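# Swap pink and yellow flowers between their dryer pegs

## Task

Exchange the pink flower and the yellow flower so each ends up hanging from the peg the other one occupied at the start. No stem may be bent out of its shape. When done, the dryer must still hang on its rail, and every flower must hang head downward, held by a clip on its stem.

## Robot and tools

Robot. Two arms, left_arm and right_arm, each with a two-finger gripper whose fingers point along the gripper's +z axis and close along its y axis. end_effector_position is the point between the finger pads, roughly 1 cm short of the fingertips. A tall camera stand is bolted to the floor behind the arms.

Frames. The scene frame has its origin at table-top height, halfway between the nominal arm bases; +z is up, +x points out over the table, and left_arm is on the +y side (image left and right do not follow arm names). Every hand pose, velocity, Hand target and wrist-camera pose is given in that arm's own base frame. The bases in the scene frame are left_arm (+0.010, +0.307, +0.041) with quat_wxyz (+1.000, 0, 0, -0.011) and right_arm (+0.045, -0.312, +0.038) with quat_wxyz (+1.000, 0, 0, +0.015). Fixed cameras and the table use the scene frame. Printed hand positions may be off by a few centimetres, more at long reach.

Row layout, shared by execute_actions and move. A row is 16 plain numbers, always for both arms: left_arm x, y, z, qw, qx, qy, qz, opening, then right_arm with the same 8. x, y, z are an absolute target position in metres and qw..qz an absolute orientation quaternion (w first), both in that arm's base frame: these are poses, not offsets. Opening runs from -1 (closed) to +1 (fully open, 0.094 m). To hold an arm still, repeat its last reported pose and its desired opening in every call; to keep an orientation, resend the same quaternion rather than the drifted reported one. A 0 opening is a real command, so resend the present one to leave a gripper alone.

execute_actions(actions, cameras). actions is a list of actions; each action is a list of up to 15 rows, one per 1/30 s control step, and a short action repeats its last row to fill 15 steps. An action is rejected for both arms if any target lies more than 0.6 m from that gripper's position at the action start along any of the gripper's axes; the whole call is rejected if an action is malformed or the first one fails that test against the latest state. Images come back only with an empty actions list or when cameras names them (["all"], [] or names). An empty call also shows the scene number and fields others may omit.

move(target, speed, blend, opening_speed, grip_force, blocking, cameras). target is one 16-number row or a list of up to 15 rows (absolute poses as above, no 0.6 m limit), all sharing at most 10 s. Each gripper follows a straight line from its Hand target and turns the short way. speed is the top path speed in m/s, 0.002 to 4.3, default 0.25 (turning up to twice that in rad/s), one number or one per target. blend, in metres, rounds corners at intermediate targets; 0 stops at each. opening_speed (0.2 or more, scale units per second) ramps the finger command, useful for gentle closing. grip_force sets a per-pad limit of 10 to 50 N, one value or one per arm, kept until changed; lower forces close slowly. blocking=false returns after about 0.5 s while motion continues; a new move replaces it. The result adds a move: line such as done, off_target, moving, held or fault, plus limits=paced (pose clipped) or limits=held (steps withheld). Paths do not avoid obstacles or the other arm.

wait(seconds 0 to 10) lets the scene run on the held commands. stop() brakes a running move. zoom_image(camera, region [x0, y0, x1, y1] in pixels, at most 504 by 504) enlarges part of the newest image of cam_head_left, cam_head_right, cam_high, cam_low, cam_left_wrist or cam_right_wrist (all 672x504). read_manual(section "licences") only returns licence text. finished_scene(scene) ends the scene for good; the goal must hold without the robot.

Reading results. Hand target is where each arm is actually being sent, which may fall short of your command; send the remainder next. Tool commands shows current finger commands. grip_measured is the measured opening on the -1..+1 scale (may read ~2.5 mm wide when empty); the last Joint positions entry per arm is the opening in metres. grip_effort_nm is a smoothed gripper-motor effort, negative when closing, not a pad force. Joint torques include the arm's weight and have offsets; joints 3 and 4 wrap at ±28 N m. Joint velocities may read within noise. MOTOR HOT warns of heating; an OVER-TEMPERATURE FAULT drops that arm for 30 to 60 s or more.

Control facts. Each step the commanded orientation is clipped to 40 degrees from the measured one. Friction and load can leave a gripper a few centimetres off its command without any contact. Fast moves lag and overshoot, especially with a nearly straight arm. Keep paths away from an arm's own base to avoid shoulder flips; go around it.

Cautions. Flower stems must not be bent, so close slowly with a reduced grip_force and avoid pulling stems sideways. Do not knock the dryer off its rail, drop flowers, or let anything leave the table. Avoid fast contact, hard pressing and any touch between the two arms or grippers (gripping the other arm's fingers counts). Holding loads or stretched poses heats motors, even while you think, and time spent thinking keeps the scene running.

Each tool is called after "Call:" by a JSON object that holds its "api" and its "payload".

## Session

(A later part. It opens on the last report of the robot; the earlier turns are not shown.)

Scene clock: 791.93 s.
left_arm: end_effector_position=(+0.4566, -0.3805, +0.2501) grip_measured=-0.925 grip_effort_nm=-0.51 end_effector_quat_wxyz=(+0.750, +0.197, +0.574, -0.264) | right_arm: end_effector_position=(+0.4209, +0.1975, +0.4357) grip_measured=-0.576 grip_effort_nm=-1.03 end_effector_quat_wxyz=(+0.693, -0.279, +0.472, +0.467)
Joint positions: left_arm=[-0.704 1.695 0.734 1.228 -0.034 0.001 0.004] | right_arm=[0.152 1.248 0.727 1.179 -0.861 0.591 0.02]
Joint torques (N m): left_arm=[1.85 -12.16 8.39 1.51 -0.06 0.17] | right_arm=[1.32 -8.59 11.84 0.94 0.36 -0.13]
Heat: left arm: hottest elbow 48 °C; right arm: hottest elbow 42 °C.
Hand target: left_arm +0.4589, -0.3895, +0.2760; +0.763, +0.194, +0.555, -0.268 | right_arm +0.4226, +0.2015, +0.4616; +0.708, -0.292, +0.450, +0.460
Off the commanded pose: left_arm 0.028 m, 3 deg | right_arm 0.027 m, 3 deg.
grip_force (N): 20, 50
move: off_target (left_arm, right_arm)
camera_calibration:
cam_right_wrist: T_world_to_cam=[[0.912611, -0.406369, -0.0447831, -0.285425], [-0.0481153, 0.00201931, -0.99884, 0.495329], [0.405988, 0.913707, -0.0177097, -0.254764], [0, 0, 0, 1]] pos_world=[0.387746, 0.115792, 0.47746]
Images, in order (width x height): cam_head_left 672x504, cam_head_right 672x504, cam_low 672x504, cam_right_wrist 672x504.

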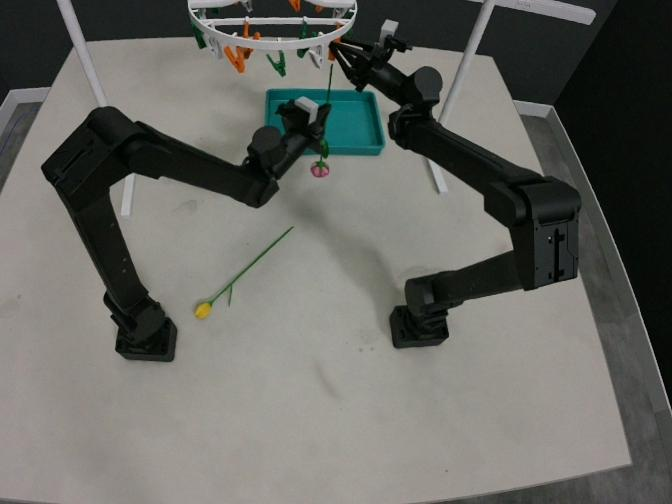

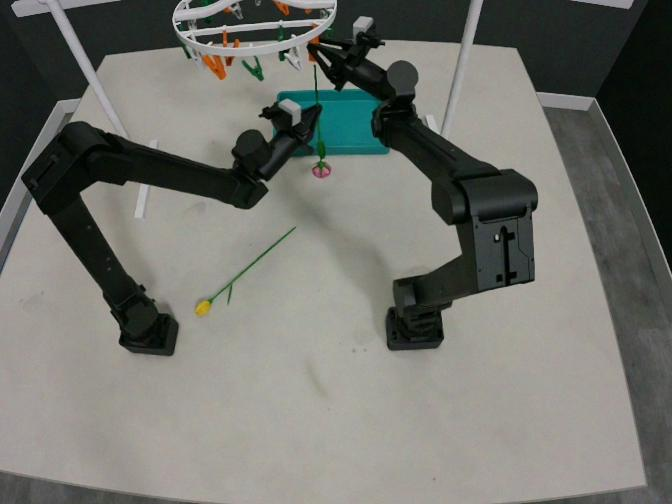

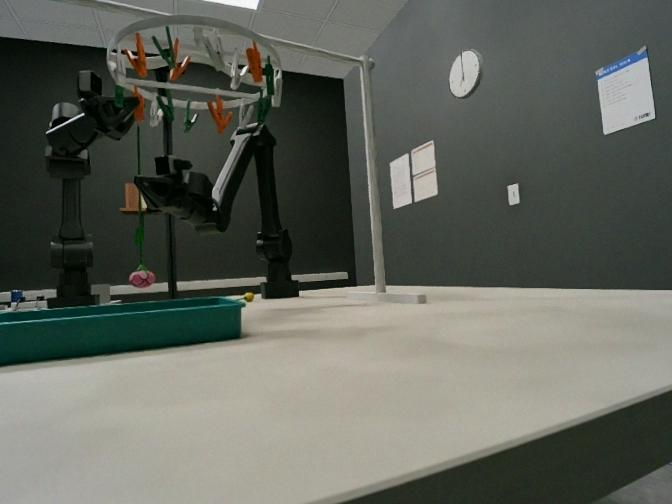

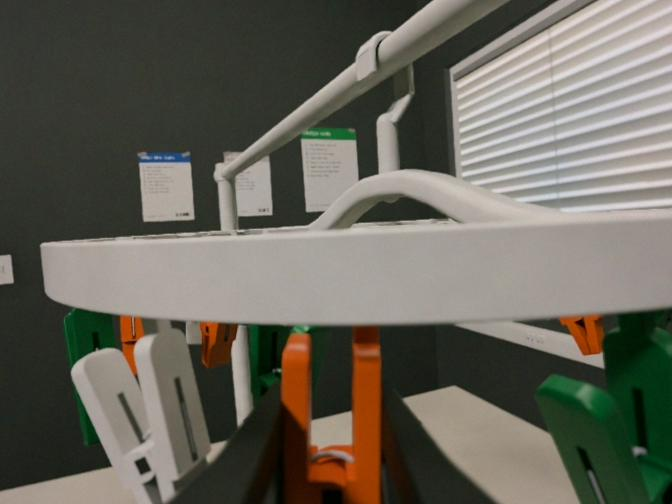

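Call:
{"api": "move", "payload": {"target": [0.4598, -0.3904, 0.282, 0.7729, 0.19, 0.5412, -0.2714, -1.0, 0.4241, 0.2021, 0.462, 0.7074, -0.2926, 0.4506, 0.4593, -0.7], "speed": 0.05, "cameras": ["cam_low", "cam_head_left", "cam_head_right"]}}

Call:
{"api": "zoom_image", "payload": {"camera": "cam_low", "region": [100, 70, 200, 170]}}

Call:
{"api": "zoom_image", "payload": {"camera": "cam_head_left", "region": [290, 20, 370, 100]}}

Call:
{"api": "zoom_image", "payload": {"camera": "cam_head_right", "region": [270, 20, 350, 100]}}

Scene clock: 803.27 s.
left_arm: end_effector_position=(+0.4561, -0.3801, +0.2524) grip_measured=-0.925 grip_effort_nm=-0.51 end_effector_quat_wxyz=(+0.753, +0.196, +0.570, -0.265) | right_arm: end_effector_position=(+0.4209, +0.1975, +0.4357) grip_measured=-0.576 grip_effort_nm=-1.03 end_effector_quat_wxyz=(+0.693, -0.279, +0.472, +0.467)
Joint positions: left_arm=[-0.704 1.695 0.734 1.238 -0.034 0.002 0.004] | right_arm=[0.152 1.248 0.727 1.179 -0.861 0.591 0.02]
Joint torques (N m): left_arm=[1.9 -11.4 8.77 2.81 -0.04 0.17] | right_arm=[1.26 -8.7 11.74 0.91 0.37 -0.12]
Heat: left arm: hottest elbow 48 °C; right arm: hottest elbow 44 °C.
Hand target: left_arm +0.4586, -0.3892, +0.2818; +0.773, +0.190, +0.541, -0.271 | right_arm +0.4226, +0.2015, +0.4616; +0.708, -0.292, +0.450, +0.460
Off the commanded pose: left_arm 0.032 m, 4 deg | right_arm 0.027 m, 3 deg.
grip_force (N): 20, 50
move: off_target (left_arm, right_arm)
Images, in order (width x height): cam_head_left 672x504, cam_head_right 672x504, cam_low 672x504.

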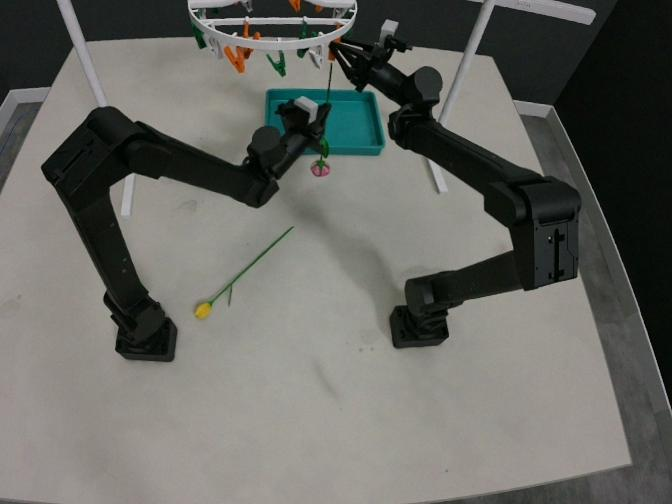

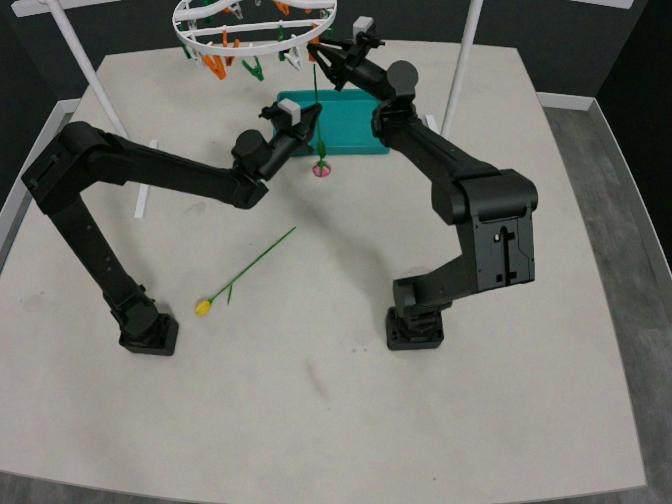

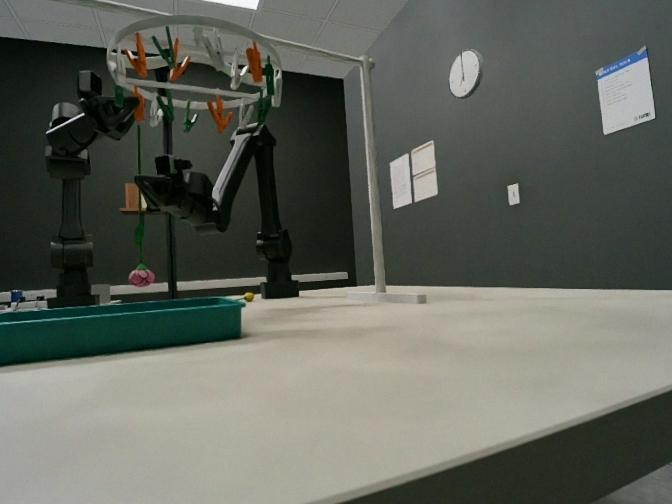

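Scaled by 5.040 from the camera's 672x504 image, which has a finer 960x720 frame.

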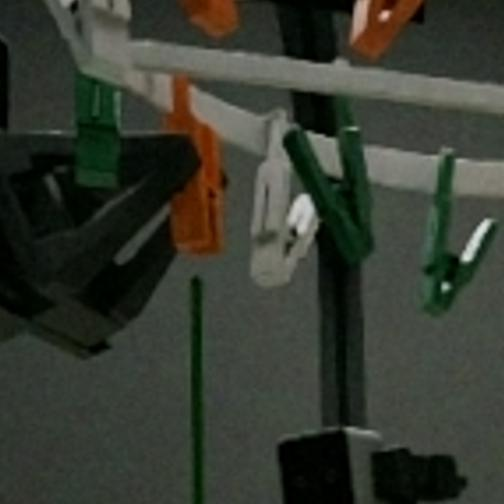

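Scaled by 6.300 from the camera's 672x504 image, which has a finer 960x720 frame.

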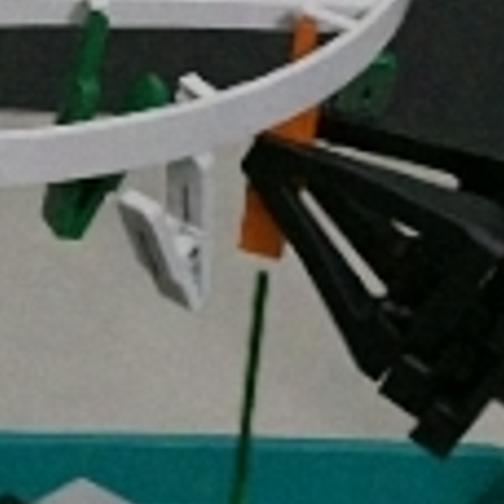

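Scaled by 6.300 from the camera's 672x504 image, which has a finer 960x720 frame.

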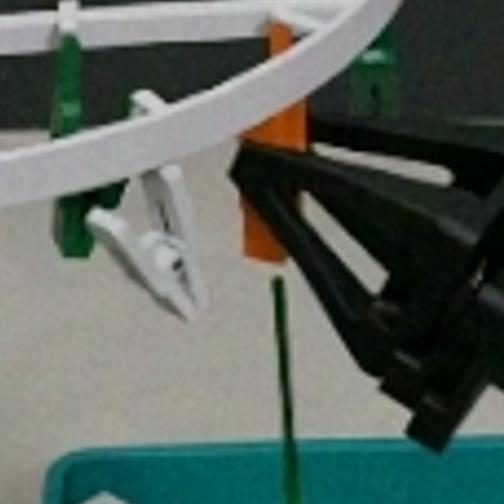

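Call:
{"api": "move", "payload": {"target": [0.4598, -0.3904, 0.288, 0.7729, 0.19, 0.5412, -0.2714, -1.0, 0.4241, 0.2021, 0.462, 0.7074, -0.2926, 0.4506, 0.4593, -0.7], "speed": 0.05}}

Scene clock: 817.67 s.
left_arm: end_effector_position=(+0.4570, -0.3808, +0.2561) grip_measured=-0.925 grip_effort_nm=-0.51 end_effector_quat_wxyz=(+0.755, +0.194, +0.567, -0.265) | right_arm: end_effector_position=(+0.4209, +0.1975, +0.4357) grip_measured=-0.576 grip_effort_nm=-1.03 end_effector_quat_wxyz=(+0.693, -0.279, +0.472, +0.467)
Joint positions: left_arm=[-0.704 1.693 0.74 1.238 -0.034 0.002 0.004] | right_arm=[0.152 1.248 0.727 1.179 -0.861 0.591 0.02]
Joint torques (N m): left_arm=[1.85 -12.45 8.66 2.06 -0.03 0.18] | right_arm=[1.14 -8.53 11.81 0.94 0.35 -0.13]
Heat: left arm: hottest elbow 49 °C; right arm: hottest elbow 45 °C.
Hand target: left_arm +0.4586, -0.3892, +0.2881; +0.773, +0.190, +0.541, -0.271 | right_arm +0.4226, +0.2015, +0.4616; +0.708, -0.292, +0.450, +0.460
Off the commanded pose: left_arm 0.033 m, 4 deg | right_arm 0.027 m, 3 deg.
grip_force (N): 20, 50
move: off_target (left_arm, right_arm)

Call:
{"api": "move", "payload": {"target": [0.458, -0.389, 0.294, 0.7729, 0.19, 0.5412, -0.2714, -1.0, 0.4241, 0.2021, 0.462, 0.7074, -0.2926, 0.4506, 0.4593, -0.7], "speed": 0.05}}

Scene clock: 821.23 s.
left_arm: end_effector_position=(+0.4554, -0.3794, +0.2661) grip_measured=-0.925 grip_effort_nm=-0.51 end_effector_quat_wxyz=(+0.759, +0.192, +0.562, -0.267) | right_arm: end_effector_position=(+0.4209, +0.1975, +0.4357) grip_measured=-0.576 grip_effort_nm=-1.03 end_effector_quat_wxyz=(+0.693, -0.279, +0.472, +0.467)
Joint positions: left_arm=[-0.704 1.674 0.74 1.233 -0.034 0.002 0.004] | right_arm=[0.152 1.248 0.727 1.179 -0.861 0.591 0.02]
Joint torques (N m): left_arm=[1.79 -12.28 8.65 1.57 -0.04 0.17] | right_arm=[1.26 -8.59 11.78 0.92 0.37 -0.13]
Heat: left arm: hottest elbow 49 °C; right arm: hottest elbow 45 °C.
Hand target: left_arm +0.4570, -0.3880, +0.2942; +0.773, +0.190, +0.541, -0.272 | right_arm +0.4226, +0.2015, +0.4616; +0.708, -0.292, +0.450, +0.460
Off the commanded pose: left_arm 0.030 m, 3 deg | right_arm 0.027 m, 3 deg.
grip_force (N): 20, 50
move: off_target (left_arm, right_arm)

Call:
{"api": "execute_actions", "payload": {"actions": [], "cameras": ["cam_low", "cam_head_left", "cam_head_right", "cam_right_wrist", "cam_left_wrist"]}}

Call:
{"api": "zoom_image", "payload": {"camera": "cam_low", "region": [110, 80, 180, 150]}}

Call:
{"api": "zoom_image", "payload": {"camera": "cam_head_left", "region": [290, 20, 370, 100]}}

Call:
{"api": "zoom_image", "payload": {"camera": "cam_head_right", "region": [270, 20, 350, 100]}}

Call:
{"api": "zoom_image", "payload": {"camera": "cam_right_wrist", "region": [260, 384, 400, 504]}}

Scene clock: 825.73 s.
left_arm: end_effector_position=(+0.4554, -0.3794, +0.2660) grip_measured=-0.925 grip_effort_nm=-0.51 end_effector_quat_wxyz=(+0.759, +0.192, +0.562, -0.267) | right_arm: end_effector_position=(+0.4209, +0.1975, +0.4357) grip_measured=-0.576 grip_effort_nm=-1.03 end_effector_quat_wxyz=(+0.693, -0.279, +0.472, +0.467)
Joint positions: left_arm=[-0.704 1.674 0.74 1.232 -0.034 0.002 0.004] | right_arm=[0.152 1.248 0.727 1.179 -0.861 0.591 0.02]
Joint velocities: within noise
Joint torques (N m): left_arm=[1.9 -12.22 8.68 1.55 -0.04 0.17] | right_arm=[1.2 -8.53 11.79 0.92 0.36 -0.12]
Heat: left arm: hottest elbow 49 °C; right arm: hottest elbow 45 °C.
Hand target: left_arm +0.4570, -0.3880, +0.2941; +0.773, +0.190, +0.541, -0.271 | right_arm +0.4226, +0.2015, +0.4616; +0.708, -0.292, +0.450, +0.460
Tool commands: left_gripper/opening=-1.0 right_gripper/opening=-0.7
Off the commanded pose: left_arm 0.030 m, 3 deg | right_arm 0.027 m, 3 deg.
grip_force (N): 20, 50
camera_calibration:
cam_left_wrist: T_world_to_cam=[[-0.614284, -0.789077, -0.00357461, -0.0187323], [-0.104687, 0.0859857, -0.990781, 0.381613], [0.782109, -0.608247, -0.135426, -0.458538], [0, 0, 0, 1]] pos_world=[0.38707, -0.326499, 0.31593]
cam_right_wrist: T_world_to_cam=[[0.912611, -0.406369, -0.0447831, -0.285425], [-0.0481153, 0.00201931, -0.99884, 0.495329], [0.405988, 0.913707, -0.0177097, -0.254764], [0, 0, 0, 1]] pos_world=[0.387746, 0.115792, 0.47746]
Images, in order (width x height): cam_head_left 672x504, cam_head_right 672x504, cam_low 672x504, cam_left_wrist 672x504, cam_right_wrist 672x504.

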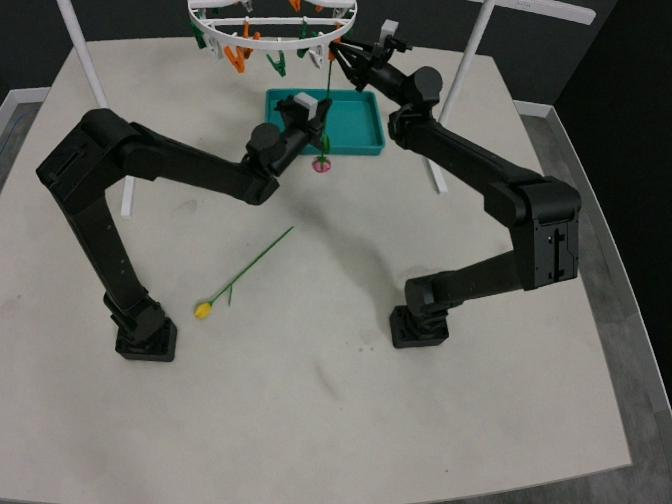

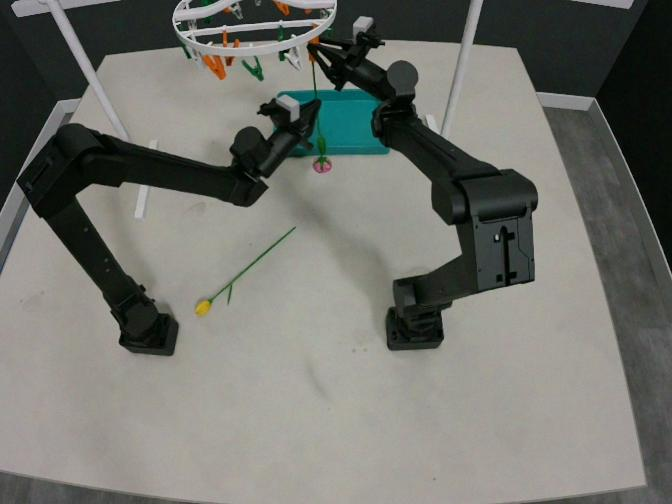

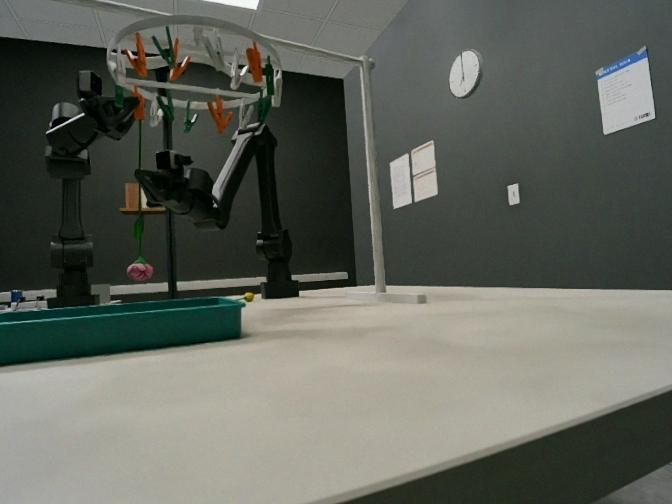

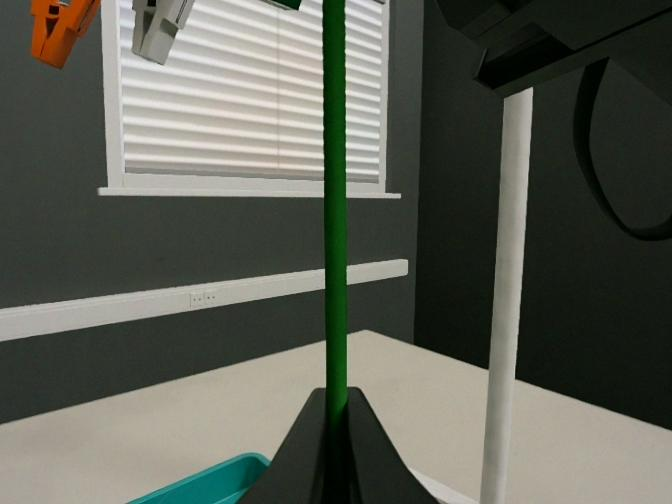

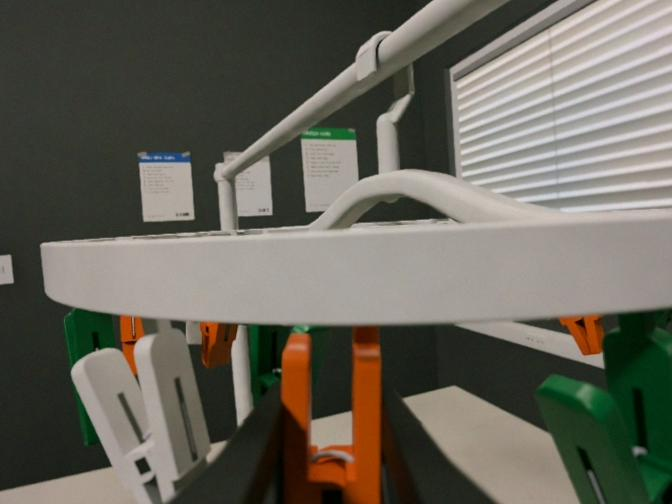

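Scaled by 7.200 from the camera's 672x504 image, which has a finer 960x720 frame.

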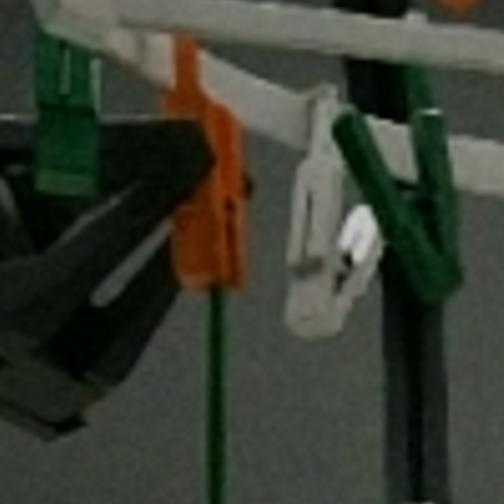

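Scaled by 6.300 from the camera's 672x504 image, which has a finer 960x720 frame.

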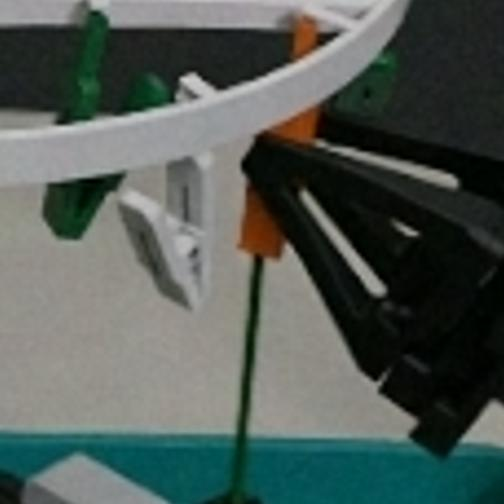

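Scaled by 6.300 from the camera's 672x504 image, which has a finer 960x720 frame.

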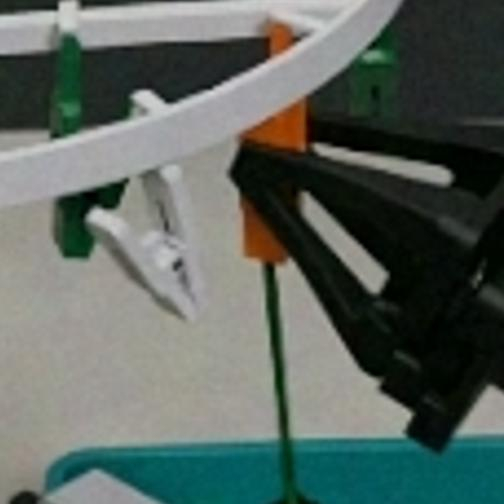

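Scaled by 3.600 from the camera's 672x504 image, which has a finer 960x720 frame.

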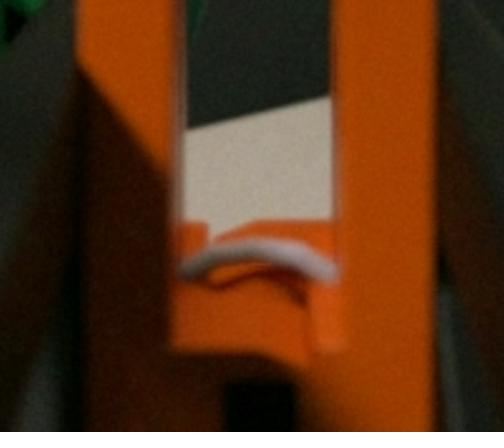

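Call:
{"api": "move", "payload": {"target": [0.46, -0.3905, 0.303, 0.7729, 0.19, 0.5412, -0.2714, -1.0, 0.4241, 0.2021, 0.462, 0.7074, -0.2926, 0.4506, 0.4593, -0.7], "speed": 0.05, "cameras": ["cam_low", "cam_head_left", "cam_right_wrist"]}}

Call:
{"api": "zoom_image", "payload": {"camera": "cam_low", "region": [110, 80, 180, 150]}}

Call:
{"api": "zoom_image", "payload": {"camera": "cam_right_wrist", "region": [260, 384, 400, 504]}}

Scene clock: 832.57 s.
left_arm: end_effector_position=(+0.4568, -0.3806, +0.2732) grip_measured=-0.925 grip_effort_nm=-0.51 end_effector_quat_wxyz=(+0.758, +0.193, +0.563, -0.267) | right_arm: end_effector_position=(+0.4209, +0.1975, +0.4357) grip_measured=-0.576 grip_effort_nm=-1.03 end_effector_quat_wxyz=(+0.693, -0.279, +0.472, +0.467)
Joint positions: left_arm=[-0.704 1.657 0.749 1.203 -0.034 0.002 0.004] | right_arm=[0.152 1.248 0.727 1.179 -0.861 0.591 0.02]
Joint torques (N m): left_arm=[1.85 -12.16 9.06 1.57 -0.03 0.17] | right_arm=[1.38 -8.47 11.79 0.95 0.37 -0.14]
Heat: left arm: hottest elbow 49 °C; right arm: hottest elbow 46 °C.
Hand target: left_arm +0.4588, -0.3893, +0.3030; +0.773, +0.190, +0.541, -0.271 | right_arm +0.4226, +0.2015, +0.4616; +0.708, -0.292, +0.450, +0.460
Off the commanded pose: left_arm 0.032 m, 3 deg | right_arm 0.027 m, 3 deg.
grip_force (N): 20, 50
move: off_target (left_arm, right_arm)
camera_calibration:
cam_right_wrist: T_world_to_cam=[[0.912611, -0.406369, -0.0447831, -0.285425], [-0.0481153, 0.00201931, -0.99884, 0.495329], [0.405988, 0.913707, -0.0177097, -0.254764], [0, 0, 0, 1]] pos_world=[0.387746, 0.115792, 0.47746]
Images, in order (width x height): cam_head_left 672x504, cam_low 672x504, cam_right_wrist 672x504.

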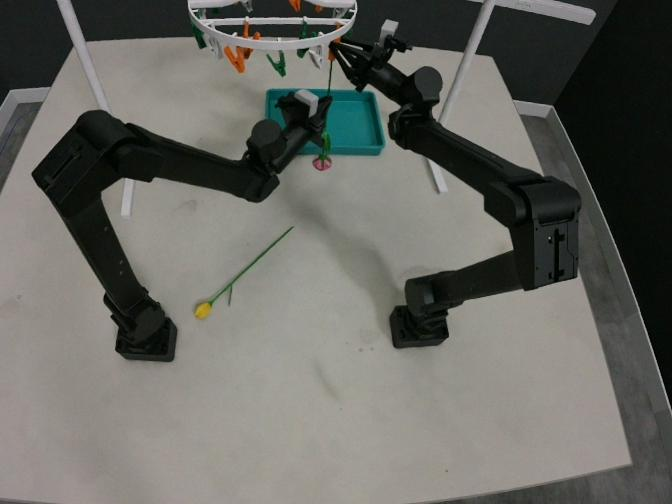

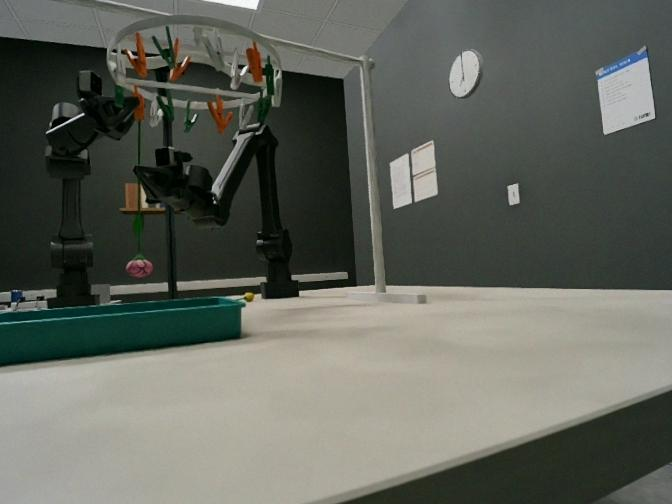

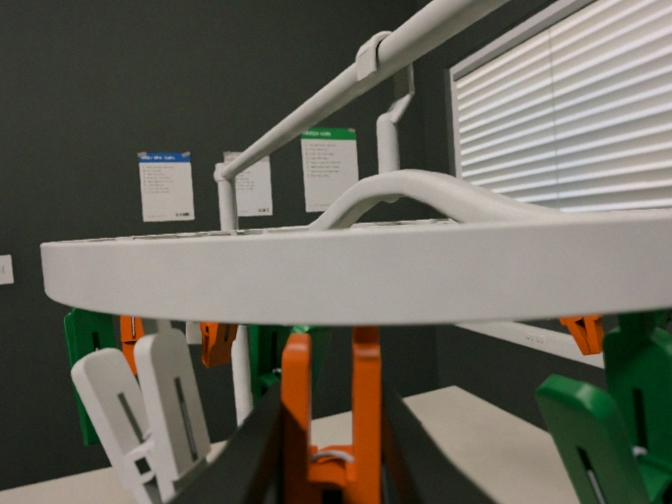

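Scaled by 7.200 from the camera's 672x504 image, which has a finer 960x720 frame.

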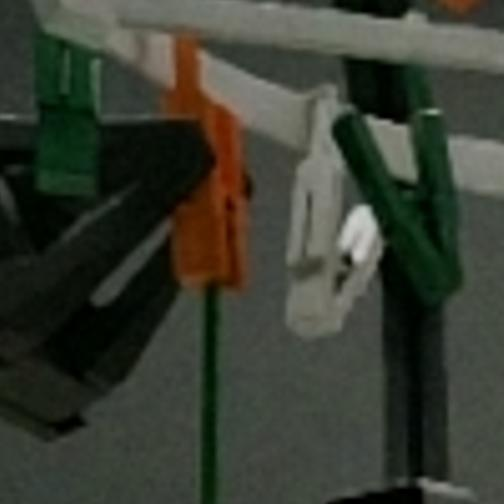

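Scaled by 3.600 from the camera's 672x504 image, which has a finer 960x720 frame.

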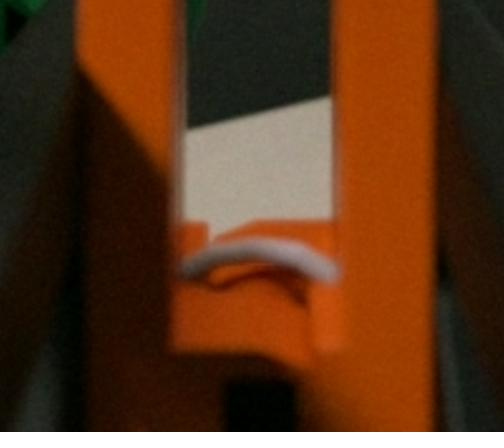

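Call:
{"api": "move", "payload": {"target": [0.46, -0.3905, 0.303, 0.7729, 0.19, 0.5412, -0.2714, -1.0, 0.4241, 0.2021, 0.462, 0.7074, -0.2926, 0.4506, 0.4593, -0.1], "speed": 0.05, "opening_speed": 0.4, "cameras": ["cam_low", "cam_head_left", "cam_head_right", "cam_right_wrist"]}}

Call:
{"api": "zoom_image", "payload": {"camera": "cam_right_wrist", "region": [220, 300, 460, 504]}}

Call:
{"api": "zoom_image", "payload": {"camera": "cam_head_left", "region": [290, 20, 370, 100]}}

Call:
{"api": "zoom_image", "payload": {"camera": "cam_low", "region": [110, 80, 180, 150]}}

Scene clock: 840.40 s.
left_arm: end_effector_position=(+0.4568, -0.3806, +0.2734) grip_measured=-0.925 grip_effort_nm=-0.51 end_effector_quat_wxyz=(+0.758, +0.193, +0.563, -0.266) | right_arm: end_effector_position=(+0.4209, +0.1975, +0.4357) grip_measured=-0.102 grip_effort_nm=0.07 end_effector_quat_wxyz=(+0.694, -0.279, +0.472, +0.467)
Joint positions: left_arm=[-0.704 1.656 0.749 1.203 -0.034 0.003 0.004] | right_arm=[0.152 1.248 0.727 1.179 -0.861 0.59 0.042]
Joint torques (N m): left_arm=[1.9 -12.16 9.06 1.55 -0.03 0.17] | right_arm=[1.14 -8.59 11.74 0.92 0.36 -0.13]
Heat: left arm: hottest elbow 48 °C; right arm: hottest elbow 47 °C.
Hand target: left_arm +0.4588, -0.3893, +0.3030; +0.773, +0.190, +0.541, -0.271 | right_arm +0.4226, +0.2015, +0.4616; +0.708, -0.292, +0.450, +0.459
Off the commanded pose: left_arm 0.031 m, 3 deg | right_arm 0.027 m, 3 deg.
grip_force (N): 20, 50
move: off_target (left_arm, right_arm)
camera_calibration:
cam_right_wrist: T_world_to_cam=[[0.912514, -0.406656, -0.0441495, -0.285565], [-0.047539, 0.00176948, -0.998868, 0.495144], [0.406273, 0.91358, -0.0177173, -0.254816], [0, 0, 0, 1]] pos_world=[0.387646, 0.115792, 0.477461]
Images, in order (width x height): cam_head_left 672x504, cam_head_right 672x504, cam_low 672x504, cam_right_wrist 672x504.

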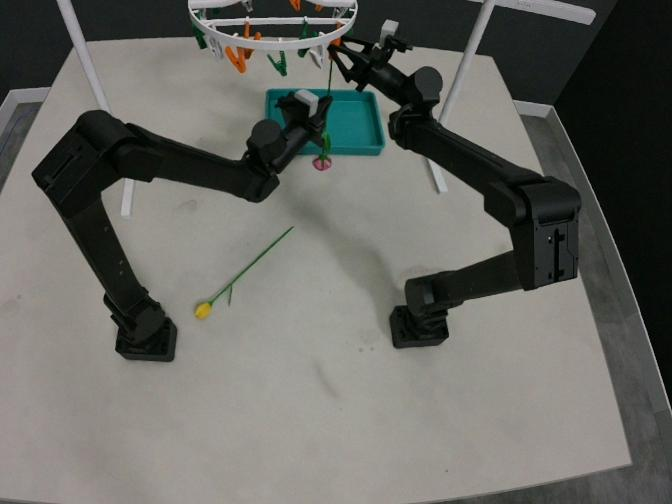

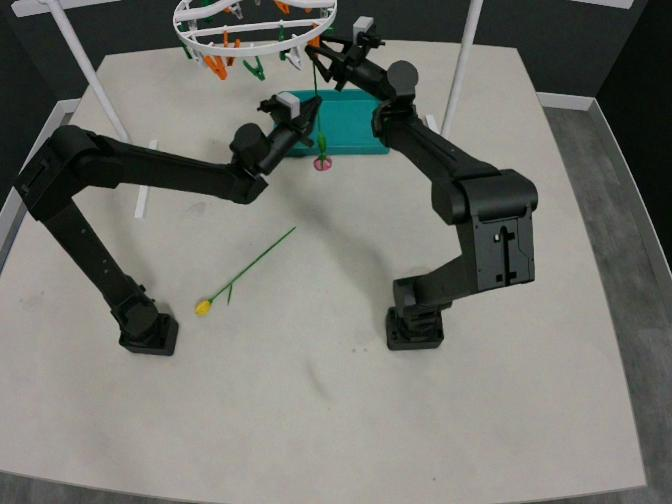

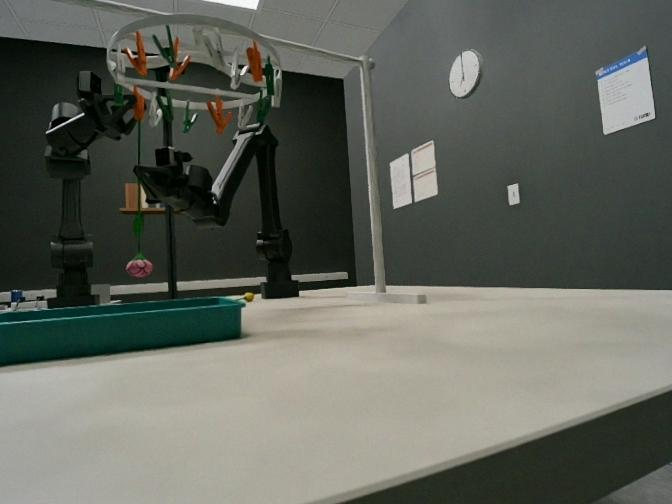

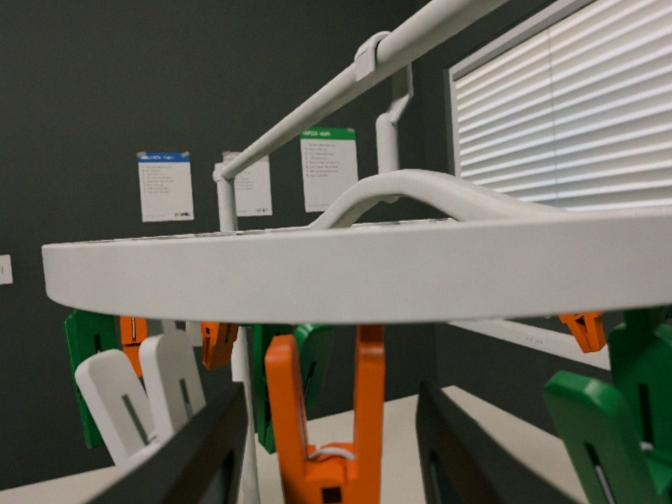

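Scaled by 2.100 from the camera's 672x504 image, which has a finer 960x720 frame.

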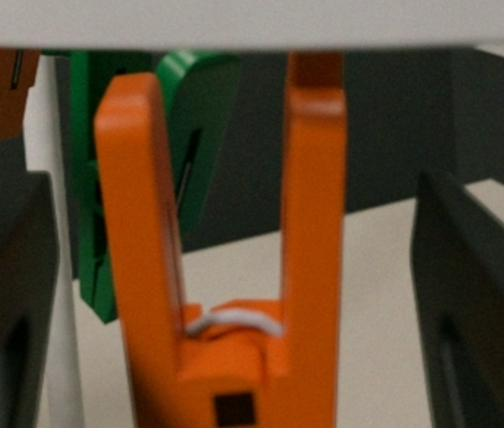

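Scaled by 6.300 from the camera's 672x504 image, which has a finer 960x720 frame.

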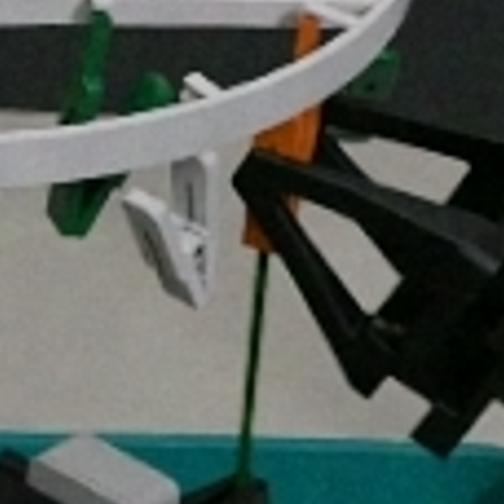

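Scaled by 7.200 from the camera's 672x504 image, which has a finer 960x720 frame.

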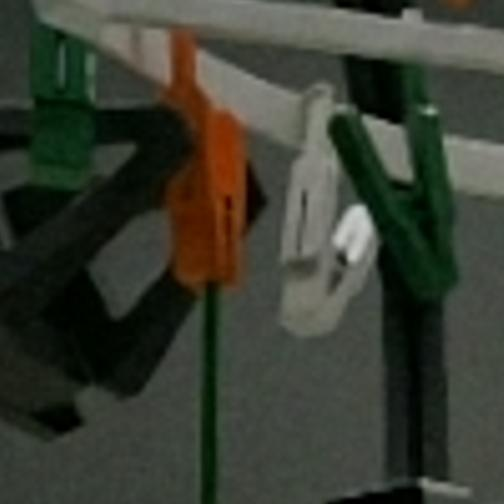

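Call:
{"api": "move", "payload": {"target": [[0.46, -0.3905, 0.303, 0.7729, 0.19, 0.5412, -0.2714, -1.0, 0.394, 0.141, 0.42, 0.7074, -0.2926, 0.4506, 0.4593, -0.1], [0.46, -0.3905, 0.303, 0.7729, 0.19, 0.5412, -0.2714, -0.35, 0.394, 0.141, 0.415, 0.7074, -0.2926, 0.4506, 0.4593, -0.1], [0.405, -0.347, 0.293, 0.7729, 0.19, 0.5412, -0.2714, -0.35, 0.36, 0.08, 0.39, 0.7074, -0.2926, 0.4506, 0.4593, -0.1], [0.34, -0.3, 0.26, 0.7729, 0.19, 0.5412, -0.2714, -0.35, 0.3, 0.06, 0.37, 0.7074, -0.2926, 0.4506, 0.4593, -0.1]], "speed": [0.1, 0.05, 0.08, 0.2], "opening_speed": 0.5, "cameras": ["all"]}}

Call:
{"api": "zoom_image", "payload": {"camera": "cam_head_left", "region": [270, 0, 390, 190]}}

Scene clock: 859.50 s.
left_arm: end_effector_position=(+0.3459, -0.2994, +0.2491) grip_measured=-0.352 grip_effort_nm=0.05 end_effector_quat_wxyz=(+0.764, +0.191, +0.556, -0.268) | right_arm: end_effector_position=(+0.3036, +0.0625, +0.3729) grip_measured=-0.101 grip_effort_nm=0.08 end_effector_quat_wxyz=(+0.707, -0.260, +0.521, +0.401)
Joint positions: left_arm=[-0.738 1.47 0.362 1.424 -0.066 0.014 0.03] | right_arm=[-0.335 0.997 0.358 1.571 -1.158 0.941 0.042]
Joint torques (N m): left_arm=[1.85 -7.77 4.51 2.74 -0.05 0.18] | right_arm=[-0.09 -2.2 6.04 1.13 0.5 0.21]
Heat: left arm: hottest elbow 47 °C; right arm: hottest elbow 47 °C.
Hand target: left_arm +0.3401, -0.2999, +0.2598; +0.773, +0.190, +0.541, -0.271 | right_arm +0.3003, +0.0610, +0.3703; +0.706, -0.255, +0.523, +0.403
Off the commanded pose: left_arm 0.012 m, 2 deg | right_arm 0.005 m, 11 deg.
joint sent to its limit (right arm) — joint 4 (wrist pitch), upper limit. The joint targets are off in orientation, not in position.
grip_force (N): 20, 50
move: off_target (left_arm, right_arm); target 2's new opening was sent with left_arm's hand 0.031 m and 3 deg from that target
camera_calibration:
cam_left_wrist: T_world_to_cam=[[-0.614386, -0.788994, -0.00435454, -0.0227688], [-0.0911866, 0.0764865, -0.992892, 0.339555], [0.783719, -0.609622, -0.118938, -0.331629], [0, 0, 0, 1]] pos_world=[0.276878, -0.246104, 0.297599]
cam_right_wrist: T_world_to_cam=[[0.840303, -0.540699, -0.0392002, -0.207782], [-0.0868976, -0.0629675, -0.994225, 0.441375], [0.535108, 0.838856, -0.0998972, -0.0887671], [0, 0, 0, 1]] pos_world=[0.260454, -0.0100921, 0.421814]

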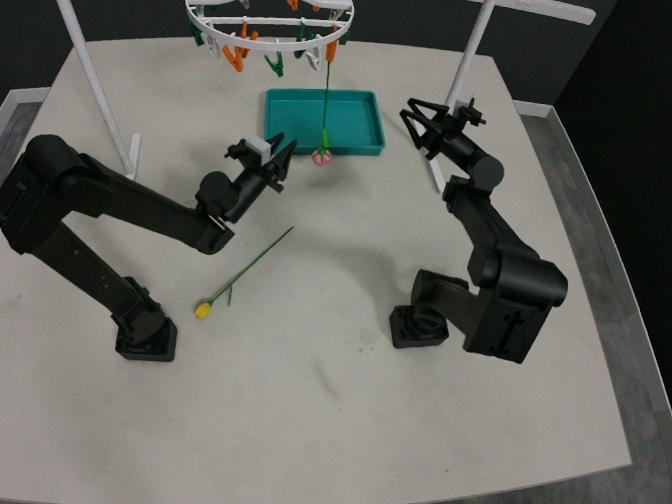

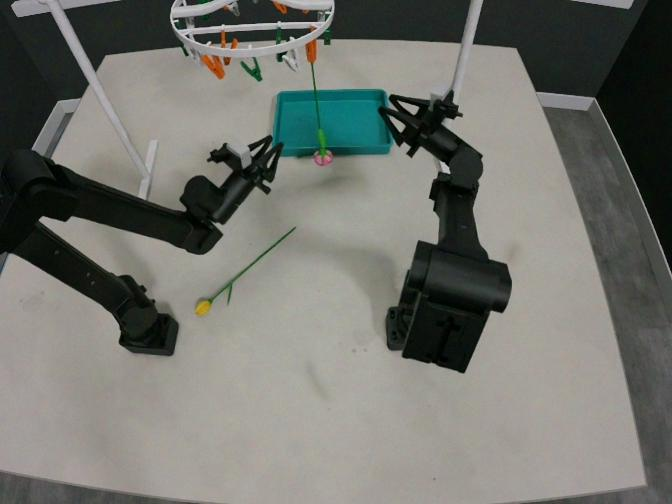

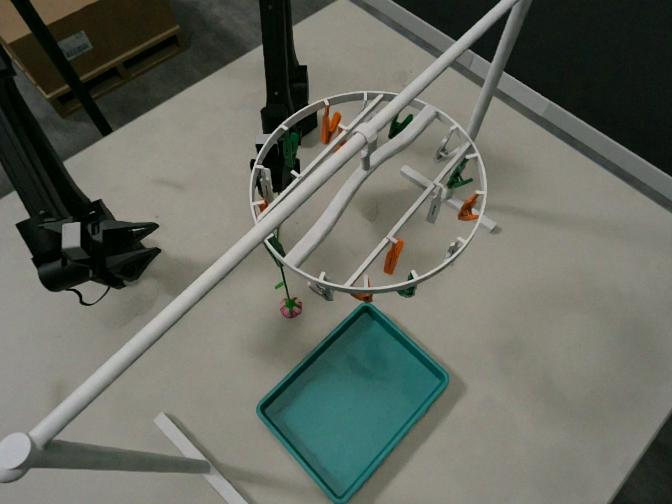

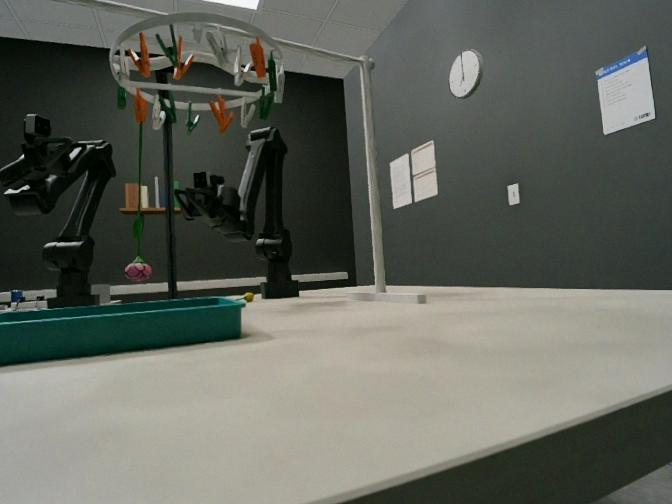

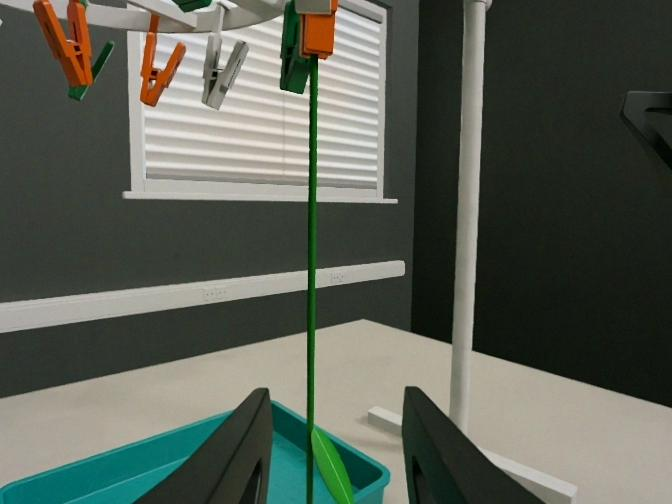

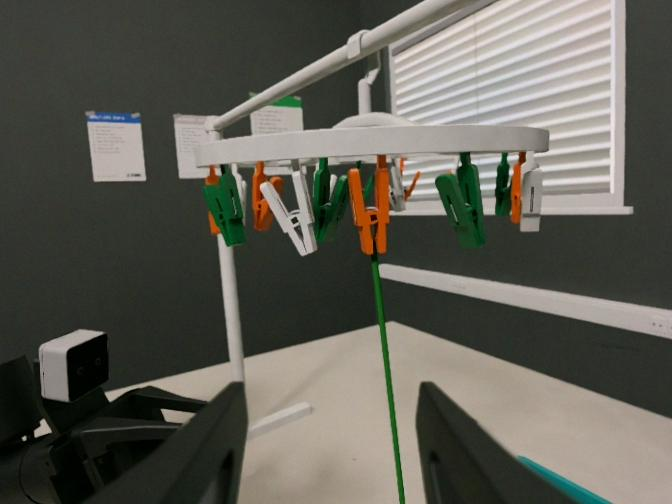

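Scaled by 2.653 from the camera's 672x504 image, which has a finer 960x720 frame.

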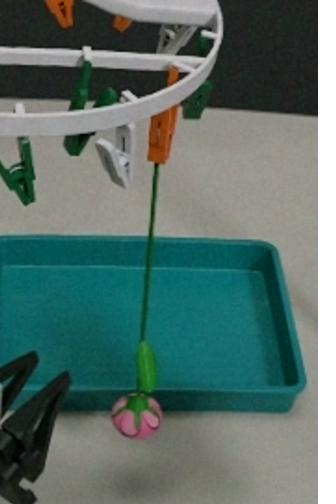

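Call:
{"api": "move", "payload": {"target": [[0.28, -0.265, 0.16, 0.18, 0.3252, 0.9262, -0.0632, -0.3, 0.3, 0.06, 0.37, 0.7074, -0.2926, 0.4506, 0.4593, -0.1], [0.236, -0.241, 0.05, 0.0411, 0.331, 0.9426, -0.0144, -0.3, 0.3, 0.06, 0.37, 0.7074, -0.2926, 0.4506, 0.4593, -0.1]], "speed": 0.2, "blend": [0.03, 0], "cameras": ["cam_left_wrist", "cam_head_left"]}}

Scene clock: 878.10 s.
left_arm: end_effector_position=(+0.2365, -0.2359, +0.0513) grip_measured=-0.302 grip_effort_nm=0.05 end_effector_quat_wxyz=(+0.041, +0.331, +0.943, -0.012) | right_arm: end_effector_position=(+0.3036, +0.0625, +0.3729) grip_measured=-0.101 grip_effort_nm=0.08 end_effector_quat_wxyz=(+0.707, -0.260, +0.521, +0.401)
Joint positions: left_arm=[-0.79 1.331 0.73 -0.884 -0.014 -0.113 0.033] | right_arm=[-0.335 0.997 0.358 1.571 -1.158 0.942 0.042]
Joint torques (N m): left_arm=[1.79 -6.18 7.05 0.87 0.12 -0.05] | right_arm=[-0.21 -2.26 5.98 1.17 0.49 0.18]
Heat: left arm: hottest elbow 47 °C; right arm: hottest elbow 45 °C.
Hand target: left_arm +0.2359, -0.2409, +0.0500; +0.041, +0.331, +0.943, -0.014 | right_arm +0.3003, +0.0610, +0.3703; +0.706, -0.255, +0.523, +0.403
Off the commanded pose: left_arm 0.005 m, 0 deg | right_arm 0.005 m, 11 deg.
joint sent to its limit (right arm) — joint 4 (wrist pitch), upper limit. The joint targets are off in orientation, not in position.
grip_force (N): 20, 50
move: off_target (right_arm)
camera_calibration:
cam_left_wrist: T_world_to_cam=[[-0.635914, -0.771692, -0.0102633, -0.0311212], [-0.727662, 0.595094, 0.341132, 0.332757], [-0.257141, 0.224399, -0.93996, 0.254426], [0, 0, 0, 1]] pos_world=[0.287768, -0.279131, 0.125317]
Images, in order (width x height): cam_head_left 672x504, cam_left_wrist 672x504.

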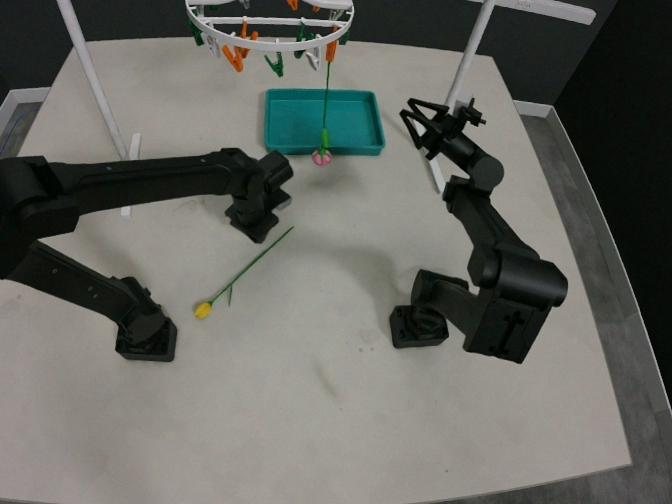

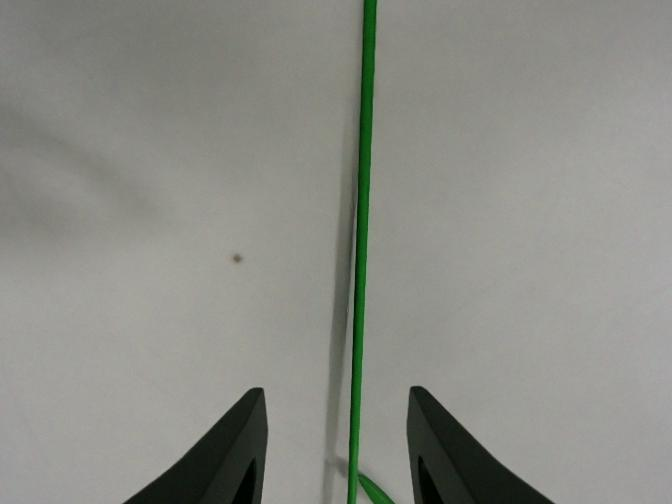

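Call:
{"api": "move", "payload": {"target": [[0.2297, -0.247, 0.01, 0.0409, 0.345, 0.9376, -0.0151, -0.3, 0.3, 0.06, 0.37, 0.7074, -0.2926, 0.4506, 0.4593, -0.1], [0.2297, -0.247, -0.026, 0.0409, 0.345, 0.9376, -0.0151, -0.3, 0.3, 0.06, 0.37, 0.7074, -0.2926, 0.4506, 0.4593, -0.1]], "speed": [0.1, 0.04], "cameras": ["cam_left_wrist"]}}

Scene clock: 897.80 s.
left_arm: end_effector_position=(+0.2321, -0.2438, -0.0212) grip_measured=-0.302 grip_effort_nm=0.05 end_effector_quat_wxyz=(+0.043, +0.343, +0.938, -0.014) | right_arm: end_effector_position=(+0.3036, +0.0625, +0.3729) grip_measured=-0.101 grip_effort_nm=0.07 end_effector_quat_wxyz=(+0.707, -0.260, +0.521, +0.401)
Joint positions: left_arm=[-0.815 1.5 0.649 -0.631 -0.013 -0.114 0.033] | right_arm=[-0.335 0.997 0.358 1.571 -1.158 0.942 0.042]
Joint torques (N m): left_arm=[1.79 -6.71 5.29 1.09 0.12 -0.01] | right_arm=[-0.26 -2.32 5.98 1.17 0.51 0.19]
Heat: left arm: hottest elbow 47 °C; right arm: hottest elbow 44 °C.
Hand target: left_arm +0.2297, -0.2469, -0.0258; +0.041, +0.345, +0.938, -0.015 | right_arm +0.3003, +0.0610, +0.3703; +0.706, -0.255, +0.523, +0.403
Off the commanded pose: left_arm 0.006 m, 0 deg | right_arm 0.005 m, 11 deg.
joint sent to its limit (right arm) — joint 4 (wrist pitch), upper limit. The joint targets are off in orientation, not in position.
grip_force (N): 20, 50
move: off_target (right_arm)
camera_calibration:
cam_left_wrist: T_world_to_cam=[[-0.654869, -0.755686, -0.00917626, -0.0325274], [-0.713268, 0.614006, 0.338001, 0.36019], [-0.249789, 0.227892, -0.941101, 0.18591], [0, 0, 0, 1]] pos_world=[0.282049, -0.288106, 0.0529172]
Images, in order (width x height): cam_left_wrist 672x504.

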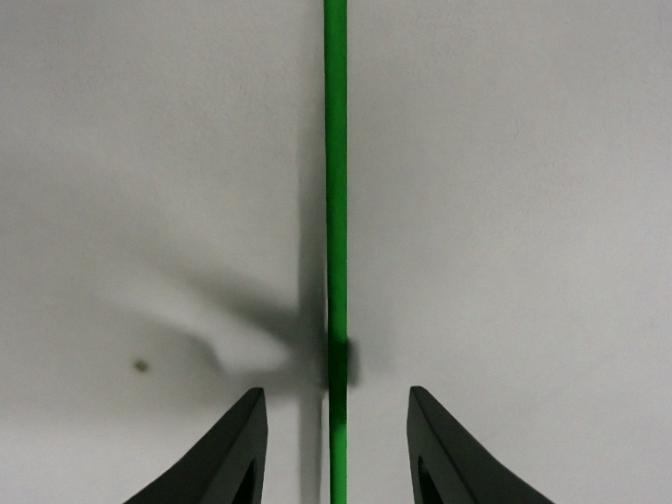

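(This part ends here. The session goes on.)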